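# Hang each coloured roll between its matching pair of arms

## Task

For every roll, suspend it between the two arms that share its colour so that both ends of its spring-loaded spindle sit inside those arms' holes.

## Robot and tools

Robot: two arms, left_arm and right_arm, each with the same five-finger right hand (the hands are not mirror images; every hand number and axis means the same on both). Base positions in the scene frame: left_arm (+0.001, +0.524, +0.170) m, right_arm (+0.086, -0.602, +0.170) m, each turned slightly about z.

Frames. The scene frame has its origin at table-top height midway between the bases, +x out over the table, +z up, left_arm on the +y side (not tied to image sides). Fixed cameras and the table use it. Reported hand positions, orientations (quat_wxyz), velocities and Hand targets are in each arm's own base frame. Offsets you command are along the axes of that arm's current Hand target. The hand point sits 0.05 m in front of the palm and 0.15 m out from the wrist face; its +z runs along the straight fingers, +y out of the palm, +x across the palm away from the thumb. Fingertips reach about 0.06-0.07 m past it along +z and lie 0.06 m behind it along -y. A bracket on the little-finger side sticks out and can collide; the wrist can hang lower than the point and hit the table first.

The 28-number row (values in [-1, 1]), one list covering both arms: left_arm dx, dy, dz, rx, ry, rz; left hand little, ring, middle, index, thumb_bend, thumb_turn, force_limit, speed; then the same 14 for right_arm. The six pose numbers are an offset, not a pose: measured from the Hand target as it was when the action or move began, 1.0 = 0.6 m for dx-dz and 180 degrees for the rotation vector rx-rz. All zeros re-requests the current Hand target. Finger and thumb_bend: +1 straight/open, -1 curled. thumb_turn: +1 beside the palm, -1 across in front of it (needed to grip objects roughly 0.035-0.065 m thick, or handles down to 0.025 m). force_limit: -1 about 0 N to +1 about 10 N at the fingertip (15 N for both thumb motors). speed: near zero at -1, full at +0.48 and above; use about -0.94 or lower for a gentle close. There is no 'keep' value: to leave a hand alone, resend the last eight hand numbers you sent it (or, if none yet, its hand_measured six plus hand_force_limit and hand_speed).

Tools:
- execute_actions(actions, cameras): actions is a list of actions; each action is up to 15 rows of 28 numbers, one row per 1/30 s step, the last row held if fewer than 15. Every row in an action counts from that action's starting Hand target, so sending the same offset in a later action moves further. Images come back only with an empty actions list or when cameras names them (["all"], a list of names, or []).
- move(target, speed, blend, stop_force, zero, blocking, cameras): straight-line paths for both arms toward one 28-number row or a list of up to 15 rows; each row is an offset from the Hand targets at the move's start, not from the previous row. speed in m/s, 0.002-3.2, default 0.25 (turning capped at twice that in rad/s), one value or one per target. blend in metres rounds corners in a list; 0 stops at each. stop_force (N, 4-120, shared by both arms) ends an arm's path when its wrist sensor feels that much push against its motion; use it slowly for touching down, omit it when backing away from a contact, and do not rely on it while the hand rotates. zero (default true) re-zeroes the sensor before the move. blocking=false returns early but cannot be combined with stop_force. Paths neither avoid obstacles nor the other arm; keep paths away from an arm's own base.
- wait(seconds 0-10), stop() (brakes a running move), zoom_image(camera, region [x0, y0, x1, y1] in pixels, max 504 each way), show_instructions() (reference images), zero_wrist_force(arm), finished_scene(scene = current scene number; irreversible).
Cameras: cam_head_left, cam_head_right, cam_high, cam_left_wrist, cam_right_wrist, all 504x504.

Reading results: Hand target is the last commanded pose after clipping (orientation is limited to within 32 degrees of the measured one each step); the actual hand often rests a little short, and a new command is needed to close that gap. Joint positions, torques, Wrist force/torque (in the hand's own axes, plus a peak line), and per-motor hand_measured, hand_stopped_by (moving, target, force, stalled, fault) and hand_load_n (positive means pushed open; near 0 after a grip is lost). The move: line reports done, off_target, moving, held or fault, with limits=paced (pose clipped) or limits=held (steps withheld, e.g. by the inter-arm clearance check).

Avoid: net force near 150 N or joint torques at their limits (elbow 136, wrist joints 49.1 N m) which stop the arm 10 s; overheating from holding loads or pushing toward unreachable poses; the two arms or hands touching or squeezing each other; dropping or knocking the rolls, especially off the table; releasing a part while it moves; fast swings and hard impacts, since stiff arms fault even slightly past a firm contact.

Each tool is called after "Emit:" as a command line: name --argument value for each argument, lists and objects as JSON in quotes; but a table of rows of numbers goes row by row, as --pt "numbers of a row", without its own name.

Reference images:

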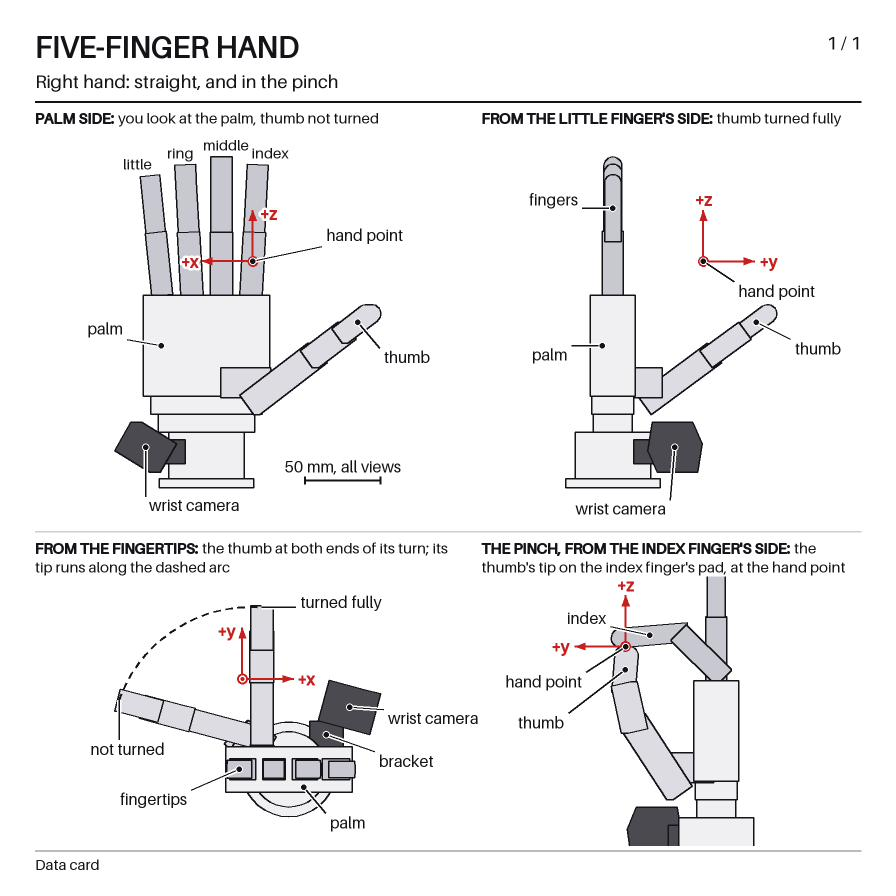

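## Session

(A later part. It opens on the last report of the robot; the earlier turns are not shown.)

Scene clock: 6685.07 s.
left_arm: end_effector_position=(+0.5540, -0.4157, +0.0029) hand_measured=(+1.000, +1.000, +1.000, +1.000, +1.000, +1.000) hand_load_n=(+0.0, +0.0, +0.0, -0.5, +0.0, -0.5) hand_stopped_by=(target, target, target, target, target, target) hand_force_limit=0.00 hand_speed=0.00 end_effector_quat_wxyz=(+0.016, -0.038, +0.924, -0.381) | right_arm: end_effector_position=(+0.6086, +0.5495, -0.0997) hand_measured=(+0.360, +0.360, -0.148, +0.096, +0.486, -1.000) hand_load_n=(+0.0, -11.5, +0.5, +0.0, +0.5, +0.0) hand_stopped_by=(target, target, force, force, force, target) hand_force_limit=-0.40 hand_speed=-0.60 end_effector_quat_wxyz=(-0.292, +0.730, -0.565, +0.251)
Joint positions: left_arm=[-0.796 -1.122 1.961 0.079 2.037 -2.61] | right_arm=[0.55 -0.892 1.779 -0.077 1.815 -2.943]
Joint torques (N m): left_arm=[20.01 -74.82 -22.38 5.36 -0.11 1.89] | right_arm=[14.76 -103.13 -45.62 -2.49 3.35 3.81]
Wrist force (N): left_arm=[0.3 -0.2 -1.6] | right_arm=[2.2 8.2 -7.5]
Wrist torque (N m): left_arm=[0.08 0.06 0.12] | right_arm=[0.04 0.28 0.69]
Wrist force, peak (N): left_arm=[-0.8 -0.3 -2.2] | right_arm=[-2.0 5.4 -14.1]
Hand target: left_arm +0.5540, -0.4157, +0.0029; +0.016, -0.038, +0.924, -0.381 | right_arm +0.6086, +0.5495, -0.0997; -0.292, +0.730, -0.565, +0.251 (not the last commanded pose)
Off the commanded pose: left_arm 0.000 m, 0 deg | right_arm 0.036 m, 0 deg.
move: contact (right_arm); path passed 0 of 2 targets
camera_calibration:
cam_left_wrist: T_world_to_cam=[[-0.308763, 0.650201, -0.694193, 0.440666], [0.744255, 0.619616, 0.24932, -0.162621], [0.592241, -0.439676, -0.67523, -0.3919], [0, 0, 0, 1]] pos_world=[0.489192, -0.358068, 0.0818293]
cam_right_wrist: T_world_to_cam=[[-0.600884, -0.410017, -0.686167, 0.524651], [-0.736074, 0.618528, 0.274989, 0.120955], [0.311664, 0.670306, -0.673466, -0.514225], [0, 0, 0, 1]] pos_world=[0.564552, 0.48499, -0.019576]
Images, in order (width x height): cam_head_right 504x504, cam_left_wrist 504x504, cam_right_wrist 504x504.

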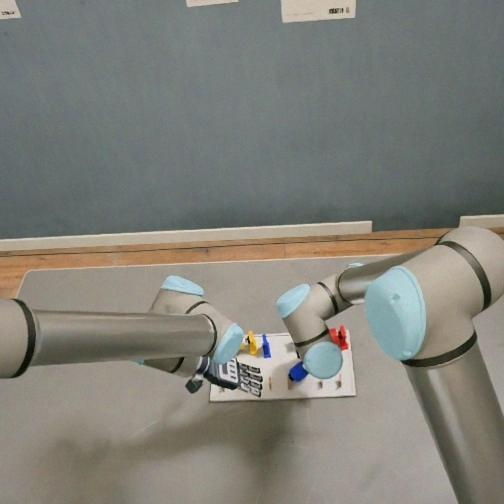

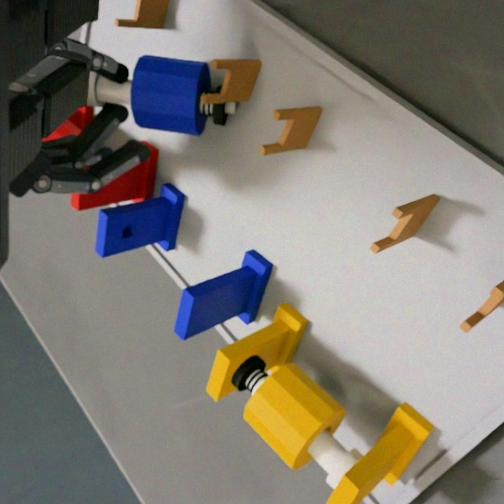

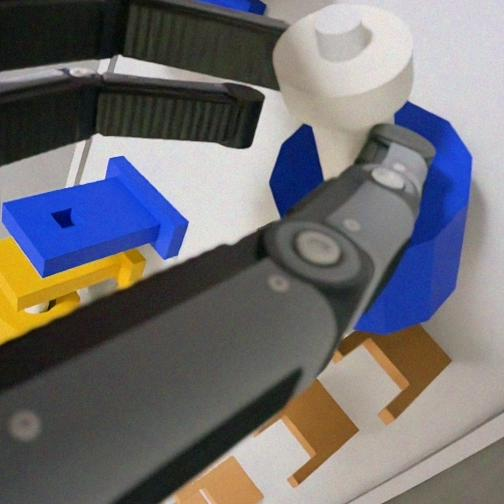

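Emit:
move --pt "0 0 0 0 0 0 1 1 1 1 1 1 0 0 -0.0059 0.01696 -0.01741 0 0 0 0.36 0.36 -0.3 -0.32 0.03 -1 -0.4 -0.6" --speed 0.02 --cameras '["cam_left_wrist","cam_right_wrist","cam_head_right"]'

Emit:
zoom_image --camera "cam_left_wrist" --region '[20, 20, 280, 280]'

Emit:
zoom_image --camera "cam_head_right" --region '[250, 330, 330, 410]'

Scene clock: 6698.13 s.
left_arm: end_effector_position=(+0.5540, -0.4157, +0.0029) hand_measured=(+1.000, +1.000, +1.000, +1.000, +1.000, +1.000) hand_load_n=(-0.5, +0.0, +0.0, +0.0, +0.0, -0.5) hand_stopped_by=(target, target, target, target, target, target) hand_force_limit=0.00 hand_speed=0.00 end_effector_quat_wxyz=(+0.016, -0.038, +0.924, -0.381) | right_arm: end_effector_position=(+0.5934, +0.5495, -0.0997) hand_measured=(+0.360, +0.360, -0.148, +0.096, +0.484, -1.000) hand_load_n=(+0.0, +0.0, +0.0, +0.0, +0.0, +0.0) hand_stopped_by=(target, target, force, force, force, target) hand_force_limit=-0.40 hand_speed=-0.60 end_effector_quat_wxyz=(-0.292, +0.730, -0.565, +0.251)
Joint positions: left_arm=[-0.796 -1.122 1.961 0.079 2.037 -2.61] | right_arm=[0.562 -0.903 1.802 -0.087 1.823 -2.934]
Joint torques (N m): left_arm=[19.53 -72.39 -22.55 5.28 -0.05 1.7] | right_arm=[-5.58 -82.15 -33.32 1.82 1.73 1.82]
Wrist force (N): left_arm=[-0.3 -0.2 -1.7] | right_arm=[0.2 -0.6 -1.1]
Wrist torque (N m): left_arm=[0.09 0.15 0.08] | right_arm=[0.18 -0.06 0.03]
Wrist force, peak (N): left_arm=[-0.5 -0.2 -2.3] | right_arm=[2.2 8.3 -7.9]
Hand target: left_arm +0.5540, -0.4157, +0.0029; +0.016, -0.038, +0.924, -0.381 | right_arm +0.5936, +0.5495, -0.0997; -0.292, +0.730, -0.565, +0.251
Off the commanded pose: left_arm 0.000 m, 0 deg | right_arm 0.000 m, 0 deg.
move: done
camera_calibration:
cam_left_wrist: T_world_to_cam=[[-0.308763, 0.650201, -0.694193, 0.440666], [0.744255, 0.619616, 0.24932, -0.162621], [0.592241, -0.439676, -0.67523, -0.3919], [0, 0, 0, 1]] pos_world=[0.489192, -0.358068, 0.0818293]
cam_right_wrist: T_world_to_cam=[[-0.600872, -0.410083, -0.686137, 0.515544], [-0.736122, 0.618461, 0.27501, 0.109825], [0.311572, 0.670327, -0.673487, -0.509449], [0, 0, 0, 1]] pos_world=[0.549351, 0.48499, -0.0195761]
Images, in order (width x height): cam_head_right 504x504, cam_left_wrist 504x504, cam_right_wrist 504x504.

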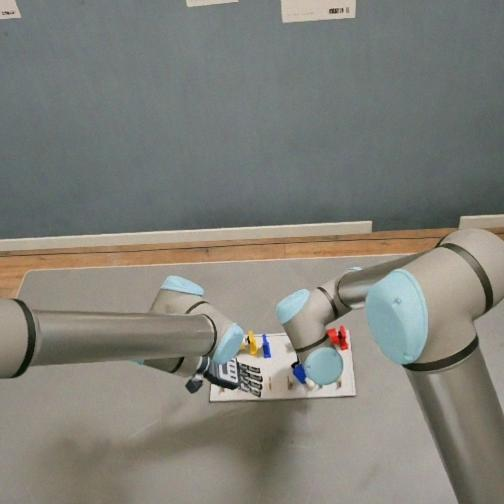

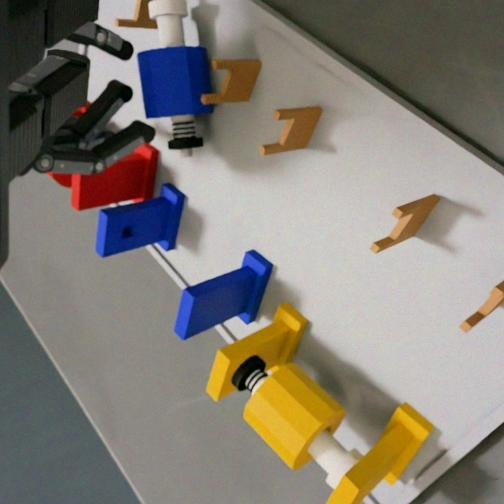

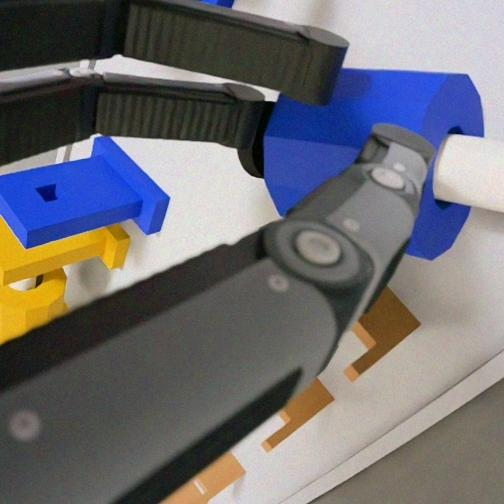

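Scaled by 1.938 from the camera's 504x504 image, which has a finer 720x720 frame.

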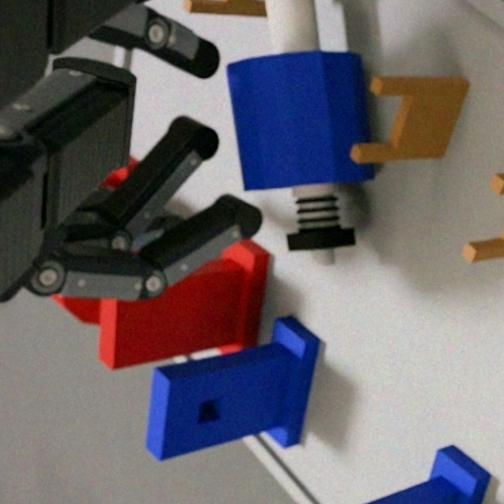

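Scaled by 6.300 from the camera's 504x504 image, which has a finer 720x720 frame.

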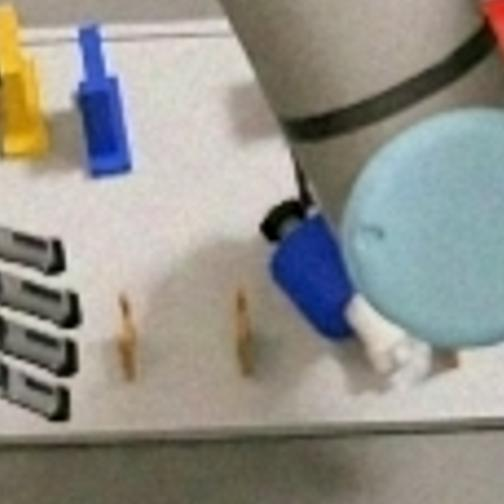

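Emit:
move --target '[0,0,0,0,0,0,1,1,1,1,1,1,0,0,0.004,-0.071,-0.0704,0,0,0,0.36,0.36,-0.3,-0.32,0.03,-1,-0.4,-0.6]' --speed 0.04 --stop_force 5 --cameras '["cam_right_wrist","cam_left_wrist"]'

Emit:
zoom_image --camera "cam_left_wrist" --region '[60, 0, 280, 200]'

Scene clock: 6710.93 s.
left_arm: end_effector_position=(+0.5540, -0.4157, +0.0029) hand_measured=(+1.000, +1.000, +1.000, +1.000, +1.000, +1.000) hand_load_n=(+0.0, +0.0, +0.0, +0.0, +0.0, +0.0) hand_stopped_by=(target, target, target, target, target, target) hand_force_limit=0.00 hand_speed=0.00 end_effector_quat_wxyz=(+0.016, -0.038, +0.924, -0.381) | right_arm: end_effector_position=(+0.5936, +0.5492, -0.0397) hand_measured=(+0.360, +0.360, -0.148, +0.096, +0.484, -1.000) hand_load_n=(+0.0, +0.0, +0.0, +0.0, +0.0, +0.0) hand_stopped_by=(target, target, force, force, force, target) hand_force_limit=-0.40 hand_speed=-0.60 end_effector_quat_wxyz=(-0.292, +0.730, -0.565, +0.251)
Joint positions: left_arm=[-0.796 -1.122 1.961 0.079 2.037 -2.61] | right_arm=[0.562 -0.979 1.791 0 1.823 -2.934]
Joint torques (N m): left_arm=[20.63 -75.17 -22.85 5.28 -0.28 1.76] | right_arm=[-17.43 -72.22 -18.49 -0.2 -1.41 -2.59]
Wrist force (N): left_arm=[-0.1 -0.1 -1.6] | right_arm=[0.6 -0.9 -0.9]
Wrist torque (N m): left_arm=[0.10 0.11 0.10] | right_arm=[0.11 -0.15 0.17]
Wrist force, peak (N): left_arm=[0.0 -0.4 -2.6] | right_arm=[0.4 -1.3 -1.4]
Hand target: left_arm +0.5540, -0.4157, +0.0029; +0.016, -0.038, +0.924, -0.381 | right_arm +0.5936, +0.5492, -0.0397; -0.292, +0.730, -0.565, +0.251
Off the commanded pose: left_arm 0.000 m, 0 deg | right_arm 0.000 m, 0 deg.
move: done
camera_calibration:
cam_left_wrist: T_world_to_cam=[[-0.308763, 0.650201, -0.694193, 0.440666], [0.744255, 0.619616, 0.24932, -0.162621], [0.592241, -0.439676, -0.67523, -0.3919], [0, 0, 0, 1]] pos_world=[0.489192, -0.358068, 0.0818293]
cam_right_wrist: T_world_to_cam=[[-0.600853, -0.410043, -0.686179, 0.556791], [-0.736099, 0.61851, 0.27496, 0.0935344], [0.311663, 0.670306, -0.673466, -0.468941], [0, 0, 0, 1]] pos_world=[0.549552, 0.48479, 0.0405241]
Images, in order (width x height): cam_left_wrist 504x504, cam_right_wrist 504x504.

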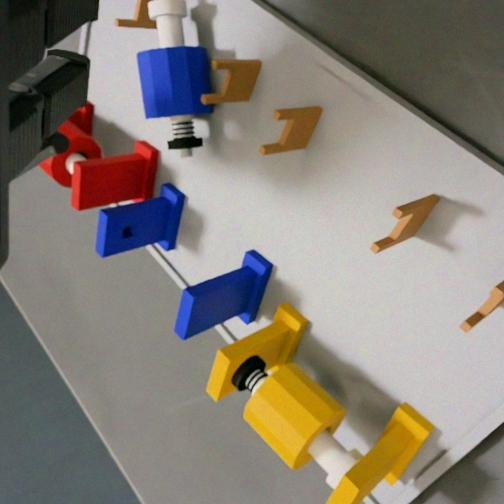

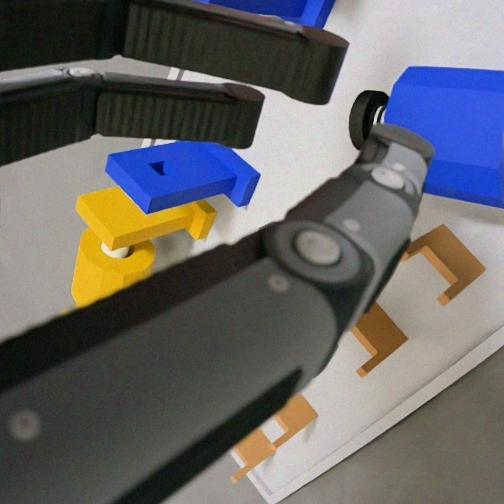

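Scaled by 2.291 from the camera's 504x504 image, which has a finer 720x720 frame.

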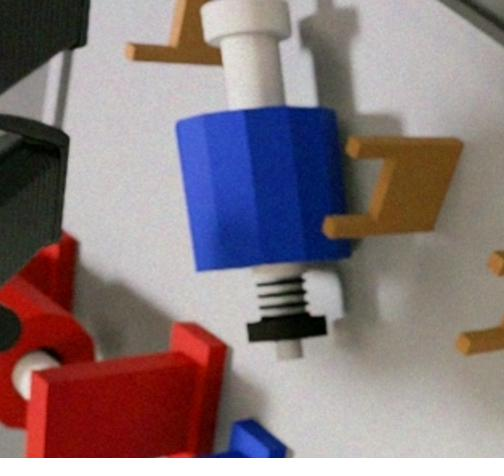

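Emit:
execute_actions --actions '[[[0,0,0,0,0,0,1,1,1,1,1,1,0,0,0,0,0,0,0,0,-0.7,-0.7,-0.7,1,1,1,0,0]],[[0,0,0,0,0,0,1,1,1,1,1,1,0,0,0,0,0,0,0,0,-0.7,-0.7,-0.7,1,1,1,0,0]],[[0,0,0,0,0,0,1,1,1,1,1,1,0,0,0,0,0,0,0,0,-0.7,-0.7,-0.7,1,1,1,0,0]]]' --cameras '[]'

Emit:
move --pt "0 0 0 0 0 0 1 1 1 1 1 1 0 0 0.01838 0.1771 -0.1776 0 0 0 -0.7 -0.7 -0.7 1 1 1 0 0" --pt "0 0 0 0 0 0 1 1 1 1 1 1 0 0 0.0126 0.2895 -0.0663 0 0 0 -0.7 -0.7 -0.7 1 1 1 0 0" --speed 0.08 --blend '[0.02,0]' --cameras '["cam_right_wrist","cam_left_wrist","cam_head_right"]'

Emit:
zoom_image --camera "cam_head_right" --region '[270, 340, 350, 420]'

Scene clock: 6764.53 s.
left_arm: end_effector_position=(+0.5540, -0.4157, +0.0029) hand_measured=(+1.000, +1.000, +1.000, +1.000, +1.000, +1.000) hand_load_n=(+0.0, +0.0, +0.0, +0.0, +0.0, -0.5) hand_stopped_by=(target, target, target, target, target, target) hand_force_limit=0.00 hand_speed=0.00 end_effector_quat_wxyz=(+0.016, -0.038, +0.924, -0.381) | right_arm: end_effector_position=(+0.5936, +0.5492, -0.0397) hand_measured=(-0.700, -0.700, -0.700, +1.000, +1.000, +1.000) hand_load_n=(+0.0, +0.0, +0.0, +0.0, +0.0, -0.5) hand_stopped_by=(target, target, target, target, target, target) hand_force_limit=0.00 hand_speed=0.00 end_effector_quat_wxyz=(-0.292, +0.730, -0.565, +0.251)
Joint positions: left_arm=[-0.796 -1.122 1.961 0.079 2.037 -2.61] | right_arm=[0.562 -0.979 1.791 0 1.823 -2.934]
Joint torques (N m): left_arm=[22.44 -74.85 -22.11 5.32 -0.18 1.61] | right_arm=[-15 -74.27 -24.5 2.62 -0.01 -0.73]
Wrist force (N): left_arm=[-0.2 -0.4 -1.7] | right_arm=[0.5 -0.9 -1.2]
Wrist torque (N m): left_arm=[0.05 0.13 0.08] | right_arm=[0.12 -0.11 0.15]
Wrist force, peak (N): left_arm=[-0.3 -0.5 -2.3] | right_arm=[0.4 -1.3 -1.4]
Hand target: left_arm +0.5540, -0.4157, +0.0029; +0.016, -0.038, +0.924, -0.381 | right_arm +0.5936, +0.5492, -0.0397; -0.292, +0.730, -0.565, +0.251
Off the commanded pose: left_arm 0.000 m, 0 deg | right_arm 0.000 m, 0 deg.
Step readings (end_effector_position of left_arm | right_arm):
0: (+0.5540, -0.4157, +0.0029) | (+0.5936, +0.5492, -0.0397)
1: (+0.5540, -0.4157, +0.0029) | (+0.5936, +0.5492, -0.0397)
2: (+0.5540, -0.4157, +0.0029) | (+0.5936, +0.5492, -0.0397)
4: (+0.5540, -0.4157, +0.0029) | (+0.5936, +0.5492, -0.0397)
8: (+0.5540, -0.4157, +0.0029) | (+0.5936, +0.5492, -0.0397)
15: (+0.5540, -0.4157, +0.0029) | (+0.5936, +0.5492, -0.0397)
16: (+0.5540, -0.4157, +0.0029) | (+0.5936, +0.5492, -0.0397)
17: (+0.5540, -0.4157, +0.0029) | (+0.5936, +0.5492, -0.0397)
19: (+0.5540, -0.4157, +0.0029) | (+0.5936, +0.5492, -0.0397)
23: (+0.5540, -0.4157, +0.0029) | (+0.5936, +0.5492, -0.0397)
30: (+0.5540, -0.4157, +0.0029) | (+0.5936, +0.5492, -0.0397)
31: (+0.5540, -0.4157, +0.0029) | (+0.5936, +0.5492, -0.0397)
32: (+0.5540, -0.4157, +0.0029) | (+0.5936, +0.5492, -0.0397)
34: (+0.5540, -0.4157, +0.0029) | (+0.5936, +0.5492, -0.0397)
38: (+0.5540, -0.4157, +0.0029) | (+0.5936, +0.5492, -0.0397)
45: (+0.5540, -0.4157, +0.0029) | (+0.5936, +0.5492, -0.0397)
No camera images: "cameras" was empty.

Scene clock: 6767.93 s.
left_arm: end_effector_position=(+0.5540, -0.4157, +0.0029) hand_measured=(+1.000, +1.000, +1.000, +1.000, +1.000, +1.000) hand_load_n=(+0.0, +0.0, +0.0, +0.0, +0.0, -0.5) hand_stopped_by=(target, target, target, target, target, target) hand_force_limit=0.00 hand_speed=0.00 end_effector_quat_wxyz=(+0.016, -0.038, +0.924, -0.381) | right_arm: end_effector_position=(+0.4499, +0.5030, -0.1348) hand_measured=(-0.700, -0.700, -0.700, +1.000, +1.000, +1.000) hand_load_n=(+0.0, +0.0, +0.0, +0.0, +0.0, -0.5) hand_stopped_by=(target, target, target, target, target, target) hand_force_limit=0.00 hand_speed=0.00 end_effector_quat_wxyz=(-0.292, +0.730, -0.565, +0.251)
Joint positions: left_arm=[-0.796 -1.122 1.961 0.079 2.037 -2.61] | right_arm=[0.635 -0.973 2.073 -0.272 1.873 -2.878]
Joint torques (N m): left_arm=[20.67 -73.68 -22.84 5.18 0.04 1.57] | right_arm=[18.44 -83.41 -23.25 4 3.54 3.89]
Wrist force (N): left_arm=[-0.2 -0.2 -1.6] | right_arm=[0.2 -0.7 -1.0]
Wrist torque (N m): left_arm=[0.08 0.13 0.09] | right_arm=[0.20 -0.16 -0.01]
Wrist force, peak (N): left_arm=[0.1 -0.2 -2.4] | right_arm=[0.8 -2.0 -0.4]
Hand target: left_arm +0.5540, -0.4157, +0.0029; +0.016, -0.038, +0.924, -0.381 | right_arm +0.4500, +0.5031, -0.1348; -0.292, +0.730, -0.565, +0.251
Off the commanded pose: left_arm 0.000 m, 0 deg | right_arm 0.000 m, 0 deg.
move: done
camera_calibration:
cam_left_wrist: T_world_to_cam=[[-0.308763, 0.650201, -0.694193, 0.440666], [0.744255, 0.619616, 0.24932, -0.162621], [0.592241, -0.439676, -0.67523, -0.3919], [0, 0, 0, 1]] pos_world=[0.489192, -0.358068, 0.0818293]
cam_right_wrist: T_world_to_cam=[[-0.600969, -0.410065, -0.686064, 0.386202], [-0.736051, 0.618523, 0.275061, 0.0425505], [0.311553, 0.670281, -0.673541, -0.457183], [0, 0, 0, 1]] pos_world=[0.405851, 0.43849, -0.0546764]
Images, in order (width x height): cam_head_right 504x504, cam_left_wrist 504x504, cam_right_wrist 504x504.

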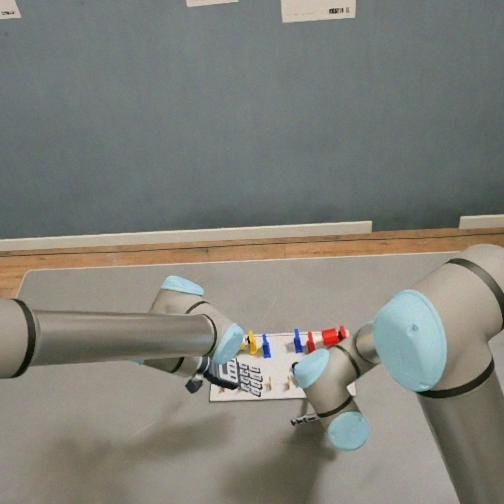

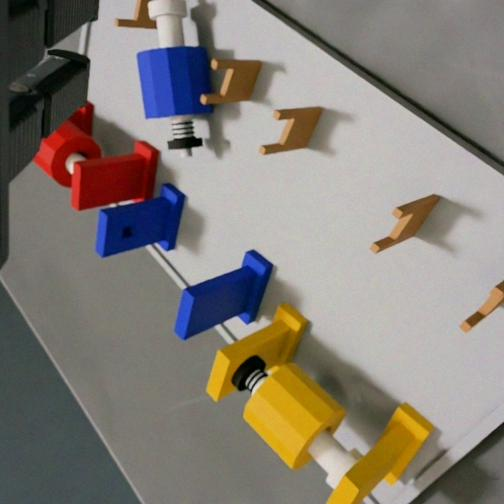

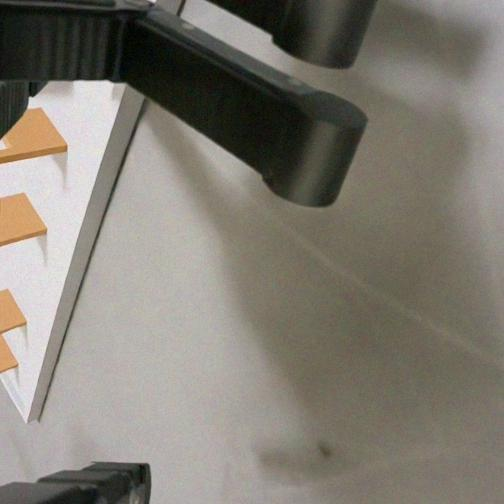

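Scaled by 6.300 from the camera's 504x504 image, which has a finer 720x720 frame.

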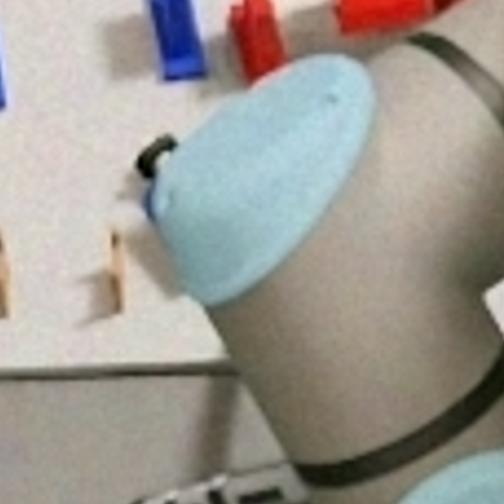

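Emit:
move --target '[0,0,0,0,0,0,1,1,1,1,1,1,0,0,0.0157,-0.0452,0.0464,0,0,0,-0.7,-0.7,-0.7,1,1,1,0,0]' --speed 0.02 --stop_force 4 --cameras '["cam_right_wrist","cam_left_wrist"]'

Emit:
zoom_image --camera "cam_left_wrist" --region '[60, 0, 280, 200]'

Scene clock: 6777.67 s.
left_arm: end_effector_position=(+0.5540, -0.4157, +0.0029) hand_measured=(+1.000, +1.000, +1.000, +1.000, +1.000, +1.000) hand_load_n=(+0.0, +0.0, -0.5, +0.0, +0.0, +0.0) hand_stopped_by=(target, target, target, target, target, target) hand_force_limit=0.00 hand_speed=0.00 end_effector_quat_wxyz=(+0.016, -0.038, +0.924, -0.381) | right_arm: end_effector_position=(+0.4900, +0.5031, -0.1348) hand_measured=(-0.700, -0.700, -0.700, +1.000, +1.000, +1.000) hand_load_n=(+0.0, +0.0, +0.0, +0.0, +0.0, +0.0) hand_stopped_by=(target, target, target, target, target, target) hand_force_limit=0.00 hand_speed=0.00 end_effector_quat_wxyz=(-0.292, +0.730, -0.565, +0.251)
Joint positions: left_arm=[-0.796 -1.122 1.961 0.079 2.037 -2.61] | right_arm=[0.592 -0.954 2.025 -0.252 1.843 -2.911]
Joint torques (N m): left_arm=[19.9 -74.11 -23.8 5.4 -0.07 1.61] | right_arm=[19.53 -87.13 -8.75 -0.08 2.34 4.02]
Wrist force (N): left_arm=[-0.1 -0.4 -2.0] | right_arm=[0.3 -0.6 -0.9]
Wrist torque (N m): left_arm=[0.08 0.13 0.08] | right_arm=[0.20 -0.16 0.32]
Wrist force, peak (N): left_arm=[-0.5 0.0 -2.5] | right_arm=[0.7 -0.9 -1.4]
Hand target: left_arm +0.5540, -0.4157, +0.0029; +0.016, -0.038, +0.924, -0.381 | right_arm +0.4900, +0.5031, -0.1348; -0.292, +0.730, -0.565, +0.251
Off the commanded pose: left_arm 0.000 m, 0 deg | right_arm 0.000 m, 0 deg.
move: done
camera_calibration:
cam_left_wrist: T_world_to_cam=[[-0.308763, 0.650201, -0.694193, 0.440666], [0.744255, 0.619616, 0.24932, -0.162621], [0.592241, -0.439676, -0.67523, -0.3919], [0, 0, 0, 1]] pos_world=[0.489192, -0.358068, 0.0818293]
cam_right_wrist: T_world_to_cam=[[-0.600904, -0.410056, -0.686126, 0.410374], [-0.736096, 0.618479, 0.275039, 0.0720146], [0.311573, 0.670326, -0.673487, -0.469701], [0, 0, 0, 1]] pos_world=[0.445951, 0.43859, -0.0545762]
Images, in order (width x height): cam_left_wrist 504x504, cam_right_wrist 504x504.

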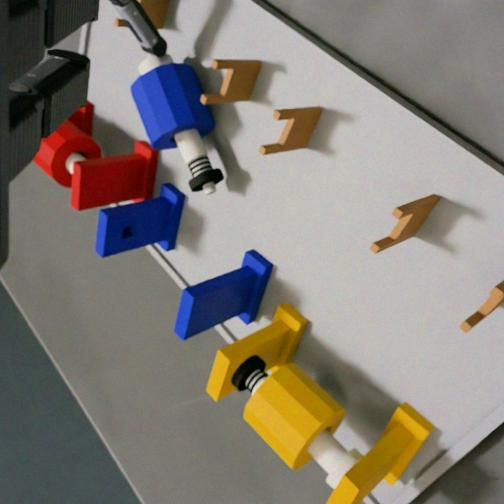

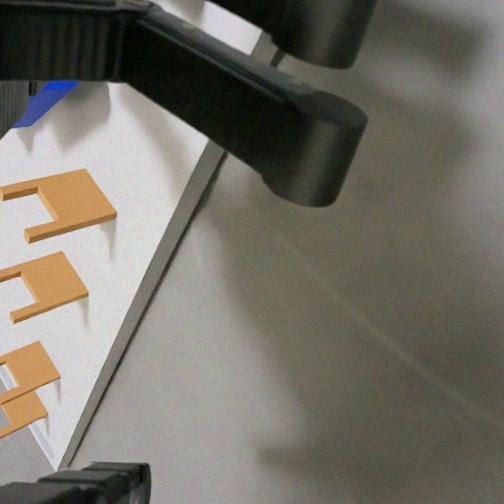

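Scaled by 2.291 from the camera's 504x504 image, which has a finer 720x720 frame.

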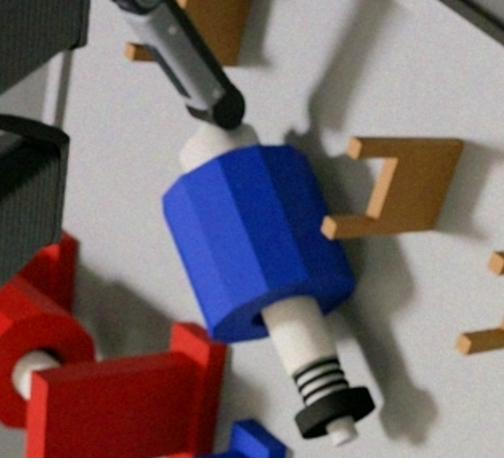

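Emit:
move --pt "0 0 0 0 0 0 1 1 1 1 1 1 0 0 -0.0157 0.0452 -0.0464 0 0 0 -0.7 -0.7 -0.7 1 1 1 0 0" --pt "0 0 0 0 0 0 1 1 1 1 1 1 0 0 -0.0105 -0.0554 -0.1462 0 0 0 -0.7 -0.7 -0.7 1 1 1 0 0" --speed 0.06 --blend '[0.01,0]' --cameras '[]'

Emit:
execute_actions --actions '[[[0,0,0,0,0,0,1,1,1,1,1,1,0,0,0,0,0,0,0,0,0.35,0.35,0.35,0.35,1,-1,-0.3,0]],[[0,0,0,0,0,0,1,1,1,1,1,1,0,0,0,0,0,0,0,0,0.35,0.35,0.35,0.35,1,-1,-0.3,0]],[[0,0,0,0,0,0,1,1,1,1,1,1,0,0,0,0,0,0,0,0,0.35,0.35,0.35,0.35,1,-1,-0.3,0]]]' --cameras '["cam_right_wrist"]'

Scene clock: 6816.73 s.
left_arm: end_effector_position=(+0.5540, -0.4157, +0.0029) hand_measured=(+1.000, +1.000, +1.000, +1.000, +1.000, +1.000) hand_load_n=(+0.0, -0.5, +0.0, +0.0, +0.0, -0.5) hand_stopped_by=(target, target, target, target, target, target) hand_force_limit=0.00 hand_speed=0.00 end_effector_quat_wxyz=(+0.016, -0.038, +0.924, -0.381) | right_arm: end_effector_position=(+0.4500, +0.5030, -0.0495) hand_measured=(-0.700, -0.700, -0.700, +1.000, +1.000, +1.000) hand_load_n=(+0.0, +0.0, +0.0, +0.0, +0.0, +0.0) hand_stopped_by=(target, target, target, target, target, target) hand_force_limit=0.00 hand_speed=0.00 end_effector_quat_wxyz=(-0.293, +0.730, -0.565, +0.251) end_effector_velocity=(+0.002, +0.001, -0.002) end_effector_angular_velocity=(+0.001, -0.002, -0.001)
Joint positions: left_arm=[-0.796 -1.122 1.961 0.079 2.037 -2.61] | right_arm=[0.635 -1.109 2.062 -0.125 1.873 -2.878]
Joint velocities: left_arm=[within noise] | right_arm=[-0.001 0.005 -0.001 -0.006 0 0]
Joint torques (N m): left_arm=[18.61 -73.43 -25.18 5.41 -0.02 1.35] | right_arm=[-18.55 -57.19 -21.84 -0.44 -0.83 -3.01]
Wrist force (N): left_arm=[-0.4 -0.2 -1.6] | right_arm=[0.2 -0.3 -0.7]
Wrist torque (N m): left_arm=[0.09 0.17 0.07] | right_arm=[0.25 -0.15 0.09]
Wrist force, peak (N): left_arm=[-0.1 -0.3 -2.3] | right_arm=[0.3 -1.8 -1.3]
Hand target: left_arm +0.5540, -0.4157, +0.0029; +0.016, -0.038, +0.924, -0.381 | right_arm +0.4499, +0.5030, -0.0497; -0.292, +0.730, -0.565, +0.251
Off the commanded pose: left_arm 0.000 m, 0 deg | right_arm 0.000 m, 0 deg.
move: done
No camera images: "cameras" was empty.

Scene clock: 6818.43 s.
left_arm: end_effector_position=(+0.5540, -0.4157, +0.0029) hand_measured=(+1.000, +1.000, +1.000, +1.000, +1.000, +1.000) hand_load_n=(+0.0, +0.0, +0.0, +0.0, +0.0, -0.5) hand_stopped_by=(target, target, target, target, target, target) hand_force_limit=0.00 hand_speed=0.00 end_effector_quat_wxyz=(+0.016, -0.038, +0.924, -0.381) | right_arm: end_effector_position=(+0.4499, +0.5030, -0.0497) hand_measured=(+0.350, +0.350, +0.350, +0.350, +1.000, -1.000) hand_load_n=(+0.0, +0.0, +0.0, +0.0, +0.0, +0.0) hand_stopped_by=(target, target, target, target, target, target) hand_force_limit=-0.30 hand_speed=0.00 end_effector_quat_wxyz=(-0.292, +0.730, -0.565, +0.251)
Joint positions: left_arm=[-0.796 -1.122 1.961 0.079 2.037 -2.61] | right_arm=[0.635 -1.109 2.062 -0.126 1.873 -2.878]
Joint torques (N m): left_arm=[18.22 -72 -24.57 5.21 -0.26 1.25] | right_arm=[-15.95 -56.67 -13.91 2.63 -0.76 -1.73]
Wrist force (N): left_arm=[-0.1 -0.4 -1.6] | right_arm=[0.7 -1.0 -0.8]
Wrist torque (N m): left_arm=[0.05 0.12 0.08] | right_arm=[0.15 -0.22 0.10]
Wrist force, peak (N): left_arm=[-0.3 -0.3 -2.3] | right_arm=[0.3 -1.1 -1.1]
Hand target: left_arm +0.5540, -0.4157, +0.0029; +0.016, -0.038, +0.924, -0.381 | right_arm +0.4499, +0.5030, -0.0497; -0.292, +0.730, -0.565, +0.251
Off the commanded pose: left_arm 0.000 m, 0 deg | right_arm 0.000 m, 0 deg.
Step readings (end_effector_position of left_arm | right_arm):
0: (+0.5540, -0.4157, +0.0029) | (+0.4500, +0.5030, -0.0495)
1: (+0.5540, -0.4157, +0.0029) | (+0.4500, +0.5030, -0.0496)
2: (+0.5540, -0.4157, +0.0029) | (+0.4500, +0.5030, -0.0496)
4: (+0.5540, -0.4157, +0.0029) | (+0.4500, +0.5030, -0.0496)
8: (+0.5540, -0.4157, +0.0029) | (+0.4500, +0.5030, -0.0496)
15: (+0.5540, -0.4157, +0.0029) | (+0.4499, +0.5030, -0.0497)
16: (+0.5540, -0.4157, +0.0029) | (+0.4499, +0.5030, -0.0497)
17: (+0.5540, -0.4157, +0.0029) | (+0.4499, +0.5030, -0.0497)
19: (+0.5540, -0.4157, +0.0029) | (+0.4499, +0.5030, -0.0497)
23: (+0.5540, -0.4157, +0.0029) | (+0.4499, +0.5030, -0.0497)
30: (+0.5540, -0.4157, +0.0029) | (+0.4499, +0.5030, -0.0497)
31: (+0.5540, -0.4157, +0.0029) | (+0.4499, +0.5030, -0.0497)
32: (+0.5540, -0.4157, +0.0029) | (+0.4499, +0.5030, -0.0497)
34: (+0.5540, -0.4157, +0.0029) | (+0.4499, +0.5030, -0.0497)
38: (+0.5540, -0.4157, +0.0029) | (+0.4499, +0.5030, -0.0497)
45: (+0.5540, -0.4157, +0.0029) | (+0.4499, +0.5030, -0.0497)
camera_calibration:
cam_right_wrist: T_world_to_cam=[[-0.600853, -0.410043, -0.686179, 0.444533], [-0.736099, 0.61851, 0.27496, 0.0191711], [0.311663, 0.670306, -0.673466, -0.399922], [0, 0, 0, 1]] pos_world=[0.405852, 0.43849, 0.0304241]
Images, in order (width x height): cam_right_wrist 504x504.

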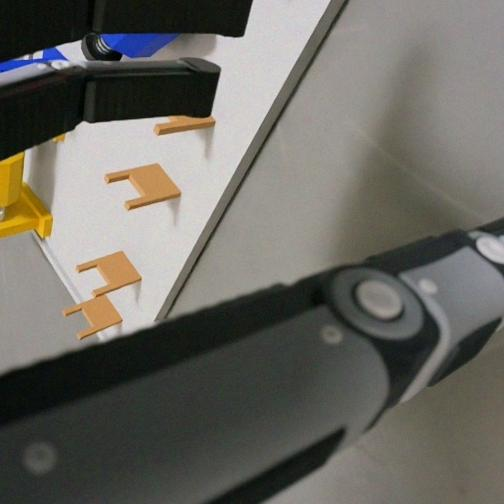

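Emit:
move --target '[0,0,0,0,0,0,1,1,1,1,1,1,0,0,-0.0383,-0.1867,0.2107,-0.0081,0.1578,0.1565,0.35,0.35,0.35,0.35,1,-1,-0.3,0]' --speed 0.1 --cameras '["cam_right_wrist","cam_left_wrist"]'

Emit:
zoom_image --camera "cam_right_wrist" --region '[150, 0, 504, 300]'

Emit:
zoom_image --camera "cam_left_wrist" --region '[60, 0, 280, 200]'

Scene clock: 6828.30 s.
left_arm: end_effector_position=(+0.5540, -0.4157, +0.0029) hand_measured=(+1.000, +1.000, +1.000, +1.000, +1.000, +1.000) hand_load_n=(+0.0, +0.0, +0.0, +0.0, +0.0, -0.5) hand_stopped_by=(target, target, target, target, target, target) hand_force_limit=0.00 hand_speed=0.00 end_effector_quat_wxyz=(+0.016, -0.038, +0.924, -0.381) | right_arm: end_effector_position=(+0.6085, +0.5648, -0.0599) hand_measured=(+0.350, +0.350, +0.350, +0.350, +1.000, -1.000) hand_load_n=(+0.0, +0.0, +0.0, +0.0, +0.0, +0.0) hand_stopped_by=(target, target, target, target, target, target) hand_force_limit=-0.30 hand_speed=0.00 end_effector_quat_wxyz=(+0.189, -0.492, +0.781, -0.335)
Joint positions: left_arm=[-0.796 -1.122 1.961 0.079 2.037 -2.61] | right_arm=[0.689 -0.765 1.516 0.455 2.289 -2.145]
Joint torques (N m): left_arm=[20.19 -72.16 -23.77 5.22 -0.03 1.43] | right_arm=[18.19 -102.4 -22.96 3.71 -0.9 -0.99]
Wrist force (N): left_arm=[-0.3 -0.5 -1.8] | right_arm=[0.6 -0.9 0.0]
Wrist torque (N m): left_arm=[0.05 0.15 0.07] | right_arm=[0.23 -0.13 0.38]
Wrist force, peak (N): left_arm=[-0.4 -0.6 -2.2] | right_arm=[0.5 -1.3 -1.1]
Hand target: left_arm +0.5540, -0.4157, +0.0029; +0.016, -0.038, +0.924, -0.381 | right_arm +0.6084, +0.5648, -0.0599; +0.189, -0.492, +0.781, -0.335
Off the commanded pose: left_arm 0.000 m, 0 deg | right_arm 0.000 m, 0 deg.
move: done
camera_calibration:
cam_left_wrist: T_world_to_cam=[[-0.308763, 0.650201, -0.694193, 0.440666], [0.744255, 0.619616, 0.24932, -0.162621], [0.592241, -0.439676, -0.67523, -0.3919], [0, 0, 0, 1]] pos_world=[0.489192, -0.358068, 0.0818293]
cam_right_wrist: T_world_to_cam=[[-0.724176, 0.0729135, -0.68575, 0.360513], [-0.16574, 0.946847, 0.275702, -0.431974], [0.669402, 0.313313, -0.673599, -0.513654], [0, 0, 0, 1]] pos_world=[0.533321, 0.543662, 0.020321]
Images, in order (width x height): cam_left_wrist 504x504, cam_right_wrist 504x504.

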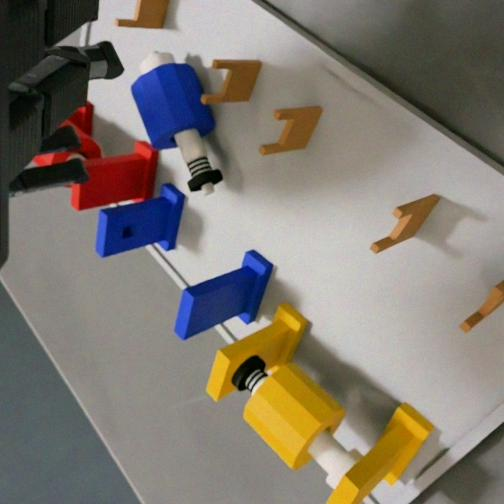

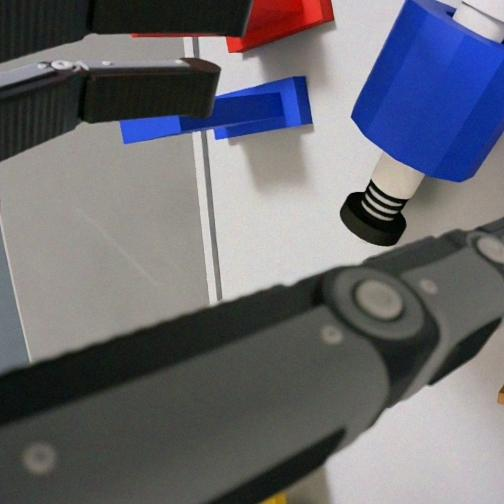

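Scaled by 1.424 from the camera's 504x504 image, which has a finer 720x720 frame.

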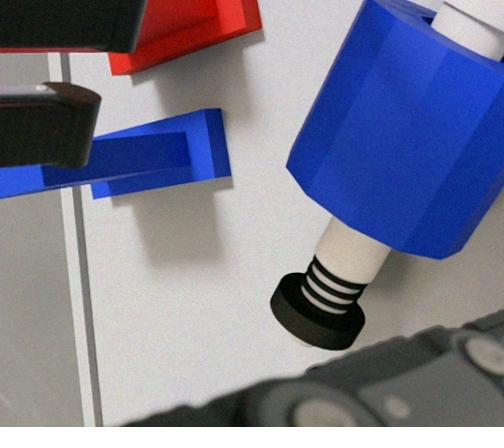

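Scaled by 2.291 from the camera's 504x504 image, which has a finer 720x720 frame.

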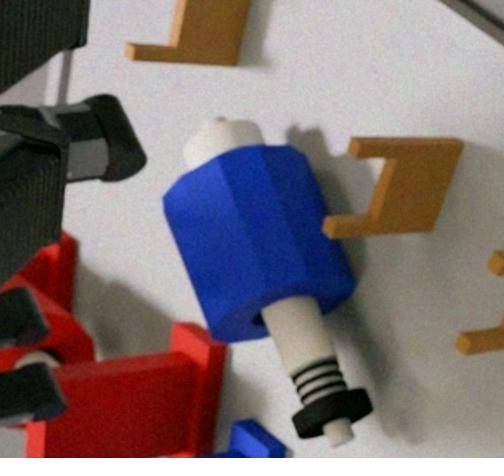

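Emit:
move --target '[0,0,0,0,0,0,1,1,1,1,1,1,0,0,-0.004,0.082,0.083,0,0,0,0.35,0.35,0.35,0.35,1,-1,-0.3,0]' --speed 0.03 --stop_force 5 --cameras '["cam_right_wrist","cam_left_wrist"]'

Emit:
zoom_image --camera "cam_left_wrist" --region '[40, 0, 280, 220]'

Scene clock: 6844.90 s.
left_arm: end_effector_position=(+0.5540, -0.4157, +0.0029) hand_measured=(+1.000, +1.000, +1.000, +1.000, +1.000, +1.000) hand_load_n=(+0.0, +0.0, -0.5, +0.0, +0.0, -0.5) hand_stopped_by=(target, target, target, target, target, target) hand_force_limit=0.00 hand_speed=0.00 end_effector_quat_wxyz=(+0.016, -0.038, +0.924, -0.381) | right_arm: end_effector_position=(+0.6091, +0.5644, -0.1299) hand_measured=(+0.350, +0.350, +0.350, +0.350, +1.000, -1.000) hand_load_n=(+0.0, +0.0, +0.0, +0.0, +0.0, +0.0) hand_stopped_by=(target, target, target, target, target, target) hand_force_limit=-0.30 hand_speed=0.00 end_effector_quat_wxyz=(+0.189, -0.492, +0.781, -0.335)
Joint positions: left_arm=[-0.796 -1.122 1.961 0.079 2.037 -2.61] | right_arm=[0.688 -0.683 1.516 0.374 2.289 -2.146]
Joint torques (N m): left_arm=[21.44 -72.38 -25.43 5.08 -0.14 1.26] | right_arm=[-16.47 -113.82 -28.52 5.83 -0.22 -2.87]
Wrist force (N): left_arm=[-0.1 -0.2 -1.8] | right_arm=[0.9 -0.6 0.2]
Wrist torque (N m): left_arm=[0.09 0.12 0.10] | right_arm=[0.31 -0.16 0.38]
Wrist force, peak (N): left_arm=[-0.4 -0.5 -2.4] | right_arm=[1.3 -1.1 0.0]
Hand target: left_arm +0.5540, -0.4157, +0.0029; +0.016, -0.038, +0.924, -0.381 | right_arm +0.6091, +0.5644, -0.1299; +0.189, -0.492, +0.781, -0.335
Off the commanded pose: left_arm 0.000 m, 0 deg | right_arm 0.000 m, 0 deg.
move: done
camera_calibration:
cam_left_wrist: T_world_to_cam=[[-0.308763, 0.650201, -0.694193, 0.440666], [0.744255, 0.619616, 0.24932, -0.162621], [0.592241, -0.439676, -0.67523, -0.3919], [0, 0, 0, 1]] pos_world=[0.489192, -0.358068, 0.0818293]
cam_right_wrist: T_world_to_cam=[[-0.724232, 0.072956, -0.685686, 0.312984], [-0.165672, 0.946851, 0.275729, -0.412234], [0.669358, 0.313291, -0.673653, -0.56105], [0, 0, 0, 1]] pos_world=[0.533921, 0.543262, -0.0496792]
Images, in order (width x height): cam_left_wrist 504x504, cam_right_wrist 504x504.

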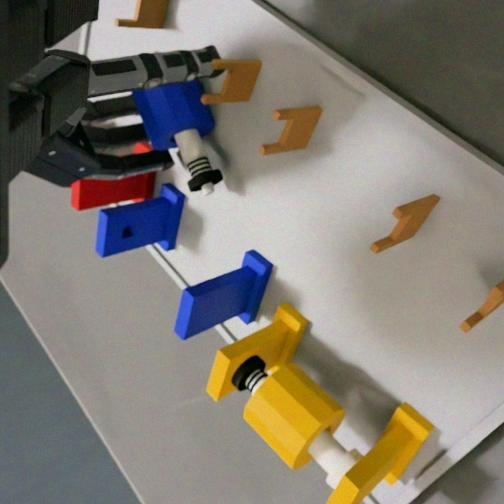

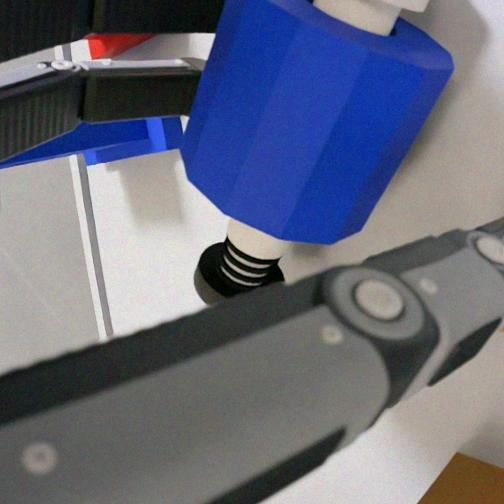

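Scaled by 2.100 from the camera's 504x504 image, which has a finer 720x720 frame.

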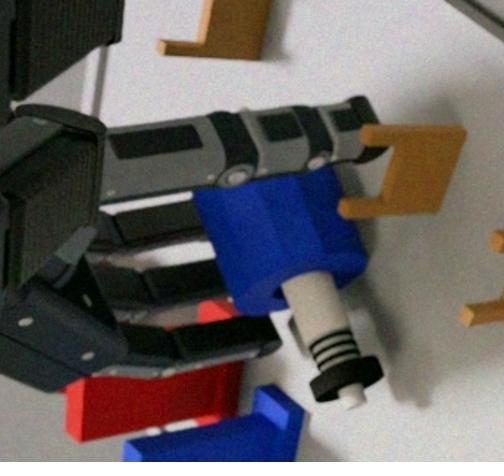

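Emit:
execute_actions --actions '[[[0,0,0,0,0,0,1,1,1,1,1,1,0,0,0,0,0,0,0,0,0.35,0.35,-0.1,-0.1,0.2,-1,-0.7,-0.9]],[[0,0,0,0,0,0,1,1,1,1,1,1,0,0,0,0,0,0,0,0,0.35,0.35,-0.1,-0.1,0.2,-1,-0.7,-0.9]],[[0,0,0,0,0,0,1,1,1,1,1,1,0,0,0,0,0,0,0,0,0.35,0.35,-0.1,-0.1,0.2,-1,-0.7,-0.9]]]' --cameras '[]'

Emit:
wait --seconds 4 --cameras '["cam_right_wrist","cam_left_wrist"]'

Emit:
zoom_image --camera "cam_left_wrist" --region '[40, 0, 280, 220]'

Scene clock: 6853.23 s.
left_arm: end_effector_position=(+0.5540, -0.4157, +0.0029) hand_measured=(+1.000, +1.000, +1.000, +1.000, +1.000, +1.000) hand_load_n=(+0.0, +0.0, +0.0, +0.0, +0.0, +0.0) hand_stopped_by=(target, target, target, target, target, target) hand_force_limit=0.00 hand_speed=0.00 end_effector_quat_wxyz=(+0.016, -0.038, +0.924, -0.381) | right_arm: end_effector_position=(+0.6091, +0.5644, -0.1299) hand_measured=(+0.350, +0.350, -0.022, -0.058, +0.810, -1.000) hand_load_n=(-0.5, +0.0, +1.0, +3.5, +5.0, -1.5) hand_stopped_by=(target, target, force, force, force, target) hand_force_limit=-0.70 hand_speed=-0.90 end_effector_quat_wxyz=(+0.189, -0.492, +0.781, -0.335)
Joint positions: left_arm=[-0.796 -1.122 1.961 0.079 2.037 -2.61] | right_arm=[0.688 -0.683 1.516 0.374 2.289 -2.146]
Joint torques (N m): left_arm=[20.17 -73.04 -25.44 5.63 -0.29 1.51] | right_arm=[-6.93 -111.39 -16.66 5.5 1.31 -1.44]
Wrist force (N): left_arm=[-0.4 -0.7 -1.9] | right_arm=[0.9 0.1 0.4]
Wrist torque (N m): left_arm=[0.02 0.18 0.06] | right_arm=[0.37 -0.16 0.39]
Wrist force, peak (N): left_arm=[-0.3 -0.5 -2.4] | right_arm=[1.3 -0.4 0.7]
Hand target: left_arm +0.5540, -0.4157, +0.0029; +0.016, -0.038, +0.924, -0.381 | right_arm +0.6091, +0.5644, -0.1299; +0.189, -0.492, +0.781, -0.335
Off the commanded pose: left_arm 0.000 m, 0 deg | right_arm 0.000 m, 0 deg.
Step readings (end_effector_position of left_arm | right_arm):
0: (+0.5540, -0.4157, +0.0029) | (+0.6091, +0.5644, -0.1299)
1: (+0.5540, -0.4157, +0.0029) | (+0.6091, +0.5644, -0.1299)
2: (+0.5540, -0.4157, +0.0029) | (+0.6091, +0.5644, -0.1299)
4: (+0.5540, -0.4157, +0.0029) | (+0.6091, +0.5644, -0.1299)
8: (+0.5540, -0.4157, +0.0029) | (+0.6091, +0.5644, -0.1299)
15: (+0.5540, -0.4157, +0.0029) | (+0.6091, +0.5644, -0.1299)
16: (+0.5540, -0.4157, +0.0029) | (+0.6091, +0.5644, -0.1299)
17: (+0.5540, -0.4157, +0.0029) | (+0.6091, +0.5644, -0.1299)
19: (+0.5540, -0.4157, +0.0029) | (+0.6091, +0.5644, -0.1299)
23: (+0.5540, -0.4157, +0.0029) | (+0.6091, +0.5644, -0.1299)
30: (+0.5540, -0.4157, +0.0029) | (+0.6091, +0.5644, -0.1299)
31: (+0.5540, -0.4157, +0.0029) | (+0.6091, +0.5644, -0.1299)
32: (+0.5540, -0.4157, +0.0029) | (+0.6091, +0.5644, -0.1299)
34: (+0.5540, -0.4157, +0.0029) | (+0.6091, +0.5644, -0.1299)
38: (+0.5540, -0.4157, +0.0029) | (+0.6091, +0.5644, -0.1299)
45: (+0.5540, -0.4157, +0.0029) | (+0.6091, +0.5644, -0.1299)
No camera images: "cameras" was empty.

Scene clock: 6857.23 s.
left_arm: end_effector_position=(+0.5540, -0.4157, +0.0029) hand_measured=(+1.000, +1.000, +1.000, +1.000, +1.000, +1.000) hand_load_n=(+0.0, +0.0, +0.0, +0.0, +0.0, +0.0) hand_stopped_by=(target, target, target, target, target, target) hand_force_limit=0.00 hand_speed=0.00 end_effector_quat_wxyz=(+0.016, -0.038, +0.924, -0.381) | right_arm: end_effector_position=(+0.6091, +0.5644, -0.1299) hand_measured=(+0.350, +0.350, -0.022, -0.058, +0.810, -1.000) hand_load_n=(+0.0, +0.0, +1.5, +3.5, +4.5, -1.0) hand_stopped_by=(target, target, force, force, force, target) hand_force_limit=-0.70 hand_speed=-0.90 end_effector_quat_wxyz=(+0.189, -0.492, +0.781, -0.335)
Joint positions: left_arm=[-0.796 -1.122 1.961 0.079 2.037 -2.61] | right_arm=[0.688 -0.683 1.516 0.374 2.289 -2.146]
Joint torques (N m): left_arm=[18.46 -72.23 -26.32 5.28 0.04 1.18] | right_arm=[0.86 -111.44 -17.13 5.26 1.77 0.29]
Wrist force (N): left_arm=[-0.4 0.0 -1.8] | right_arm=[0.8 -0.4 0.7]
Wrist torque (N m): left_arm=[0.12 0.17 0.08] | right_arm=[0.28 -0.15 0.37]
Wrist force, peak (N): left_arm=[-0.2 -0.3 -2.3] | right_arm=[1.3 0.2 0.8]
Hand target: left_arm +0.5540, -0.4157, +0.0029; +0.016, -0.038, +0.924, -0.381 | right_arm +0.6091, +0.5644, -0.1299; +0.189, -0.492, +0.781, -0.335
Off the commanded pose: left_arm 0.000 m, 0 deg | right_arm 0.000 m, 0 deg.
wait: 4.00 s; at rest by 0.17 s
camera_calibration:
cam_left_wrist: T_world_to_cam=[[-0.308763, 0.650201, -0.694193, 0.440666], [0.744255, 0.619616, 0.24932, -0.162621], [0.592241, -0.439676, -0.67523, -0.3919], [0, 0, 0, 1]] pos_world=[0.489192, -0.358068, 0.0818293]
cam_right_wrist: T_world_to_cam=[[-0.724216, 0.0728927, -0.68571, 0.313009], [-0.165659, 0.946885, 0.275618, -0.412265], [0.669379, 0.313202, -0.673674, -0.561013], [0, 0, 0, 1]] pos_world=[0.533921, 0.543261, -0.0496788]
Images, in order (width x height): cam_left_wrist 504x504, cam_right_wrist 504x504.

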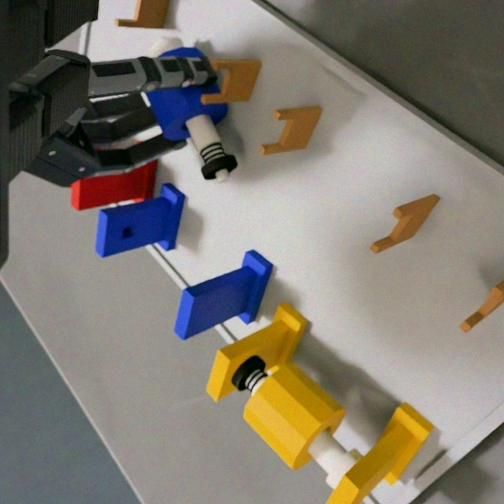

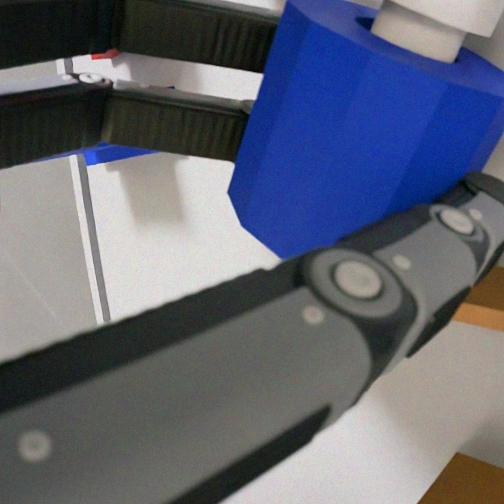

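Scaled by 2.100 from the camera's 504x504 image, which has a finer 720x720 frame.

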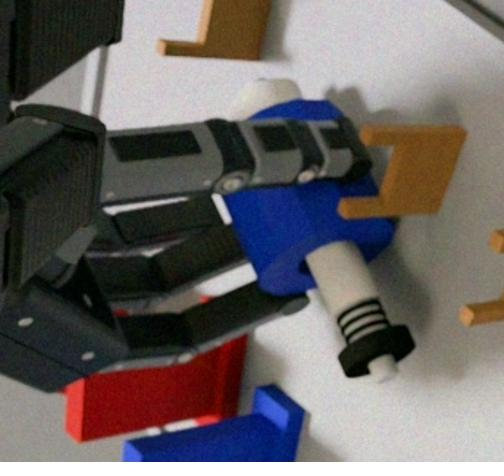

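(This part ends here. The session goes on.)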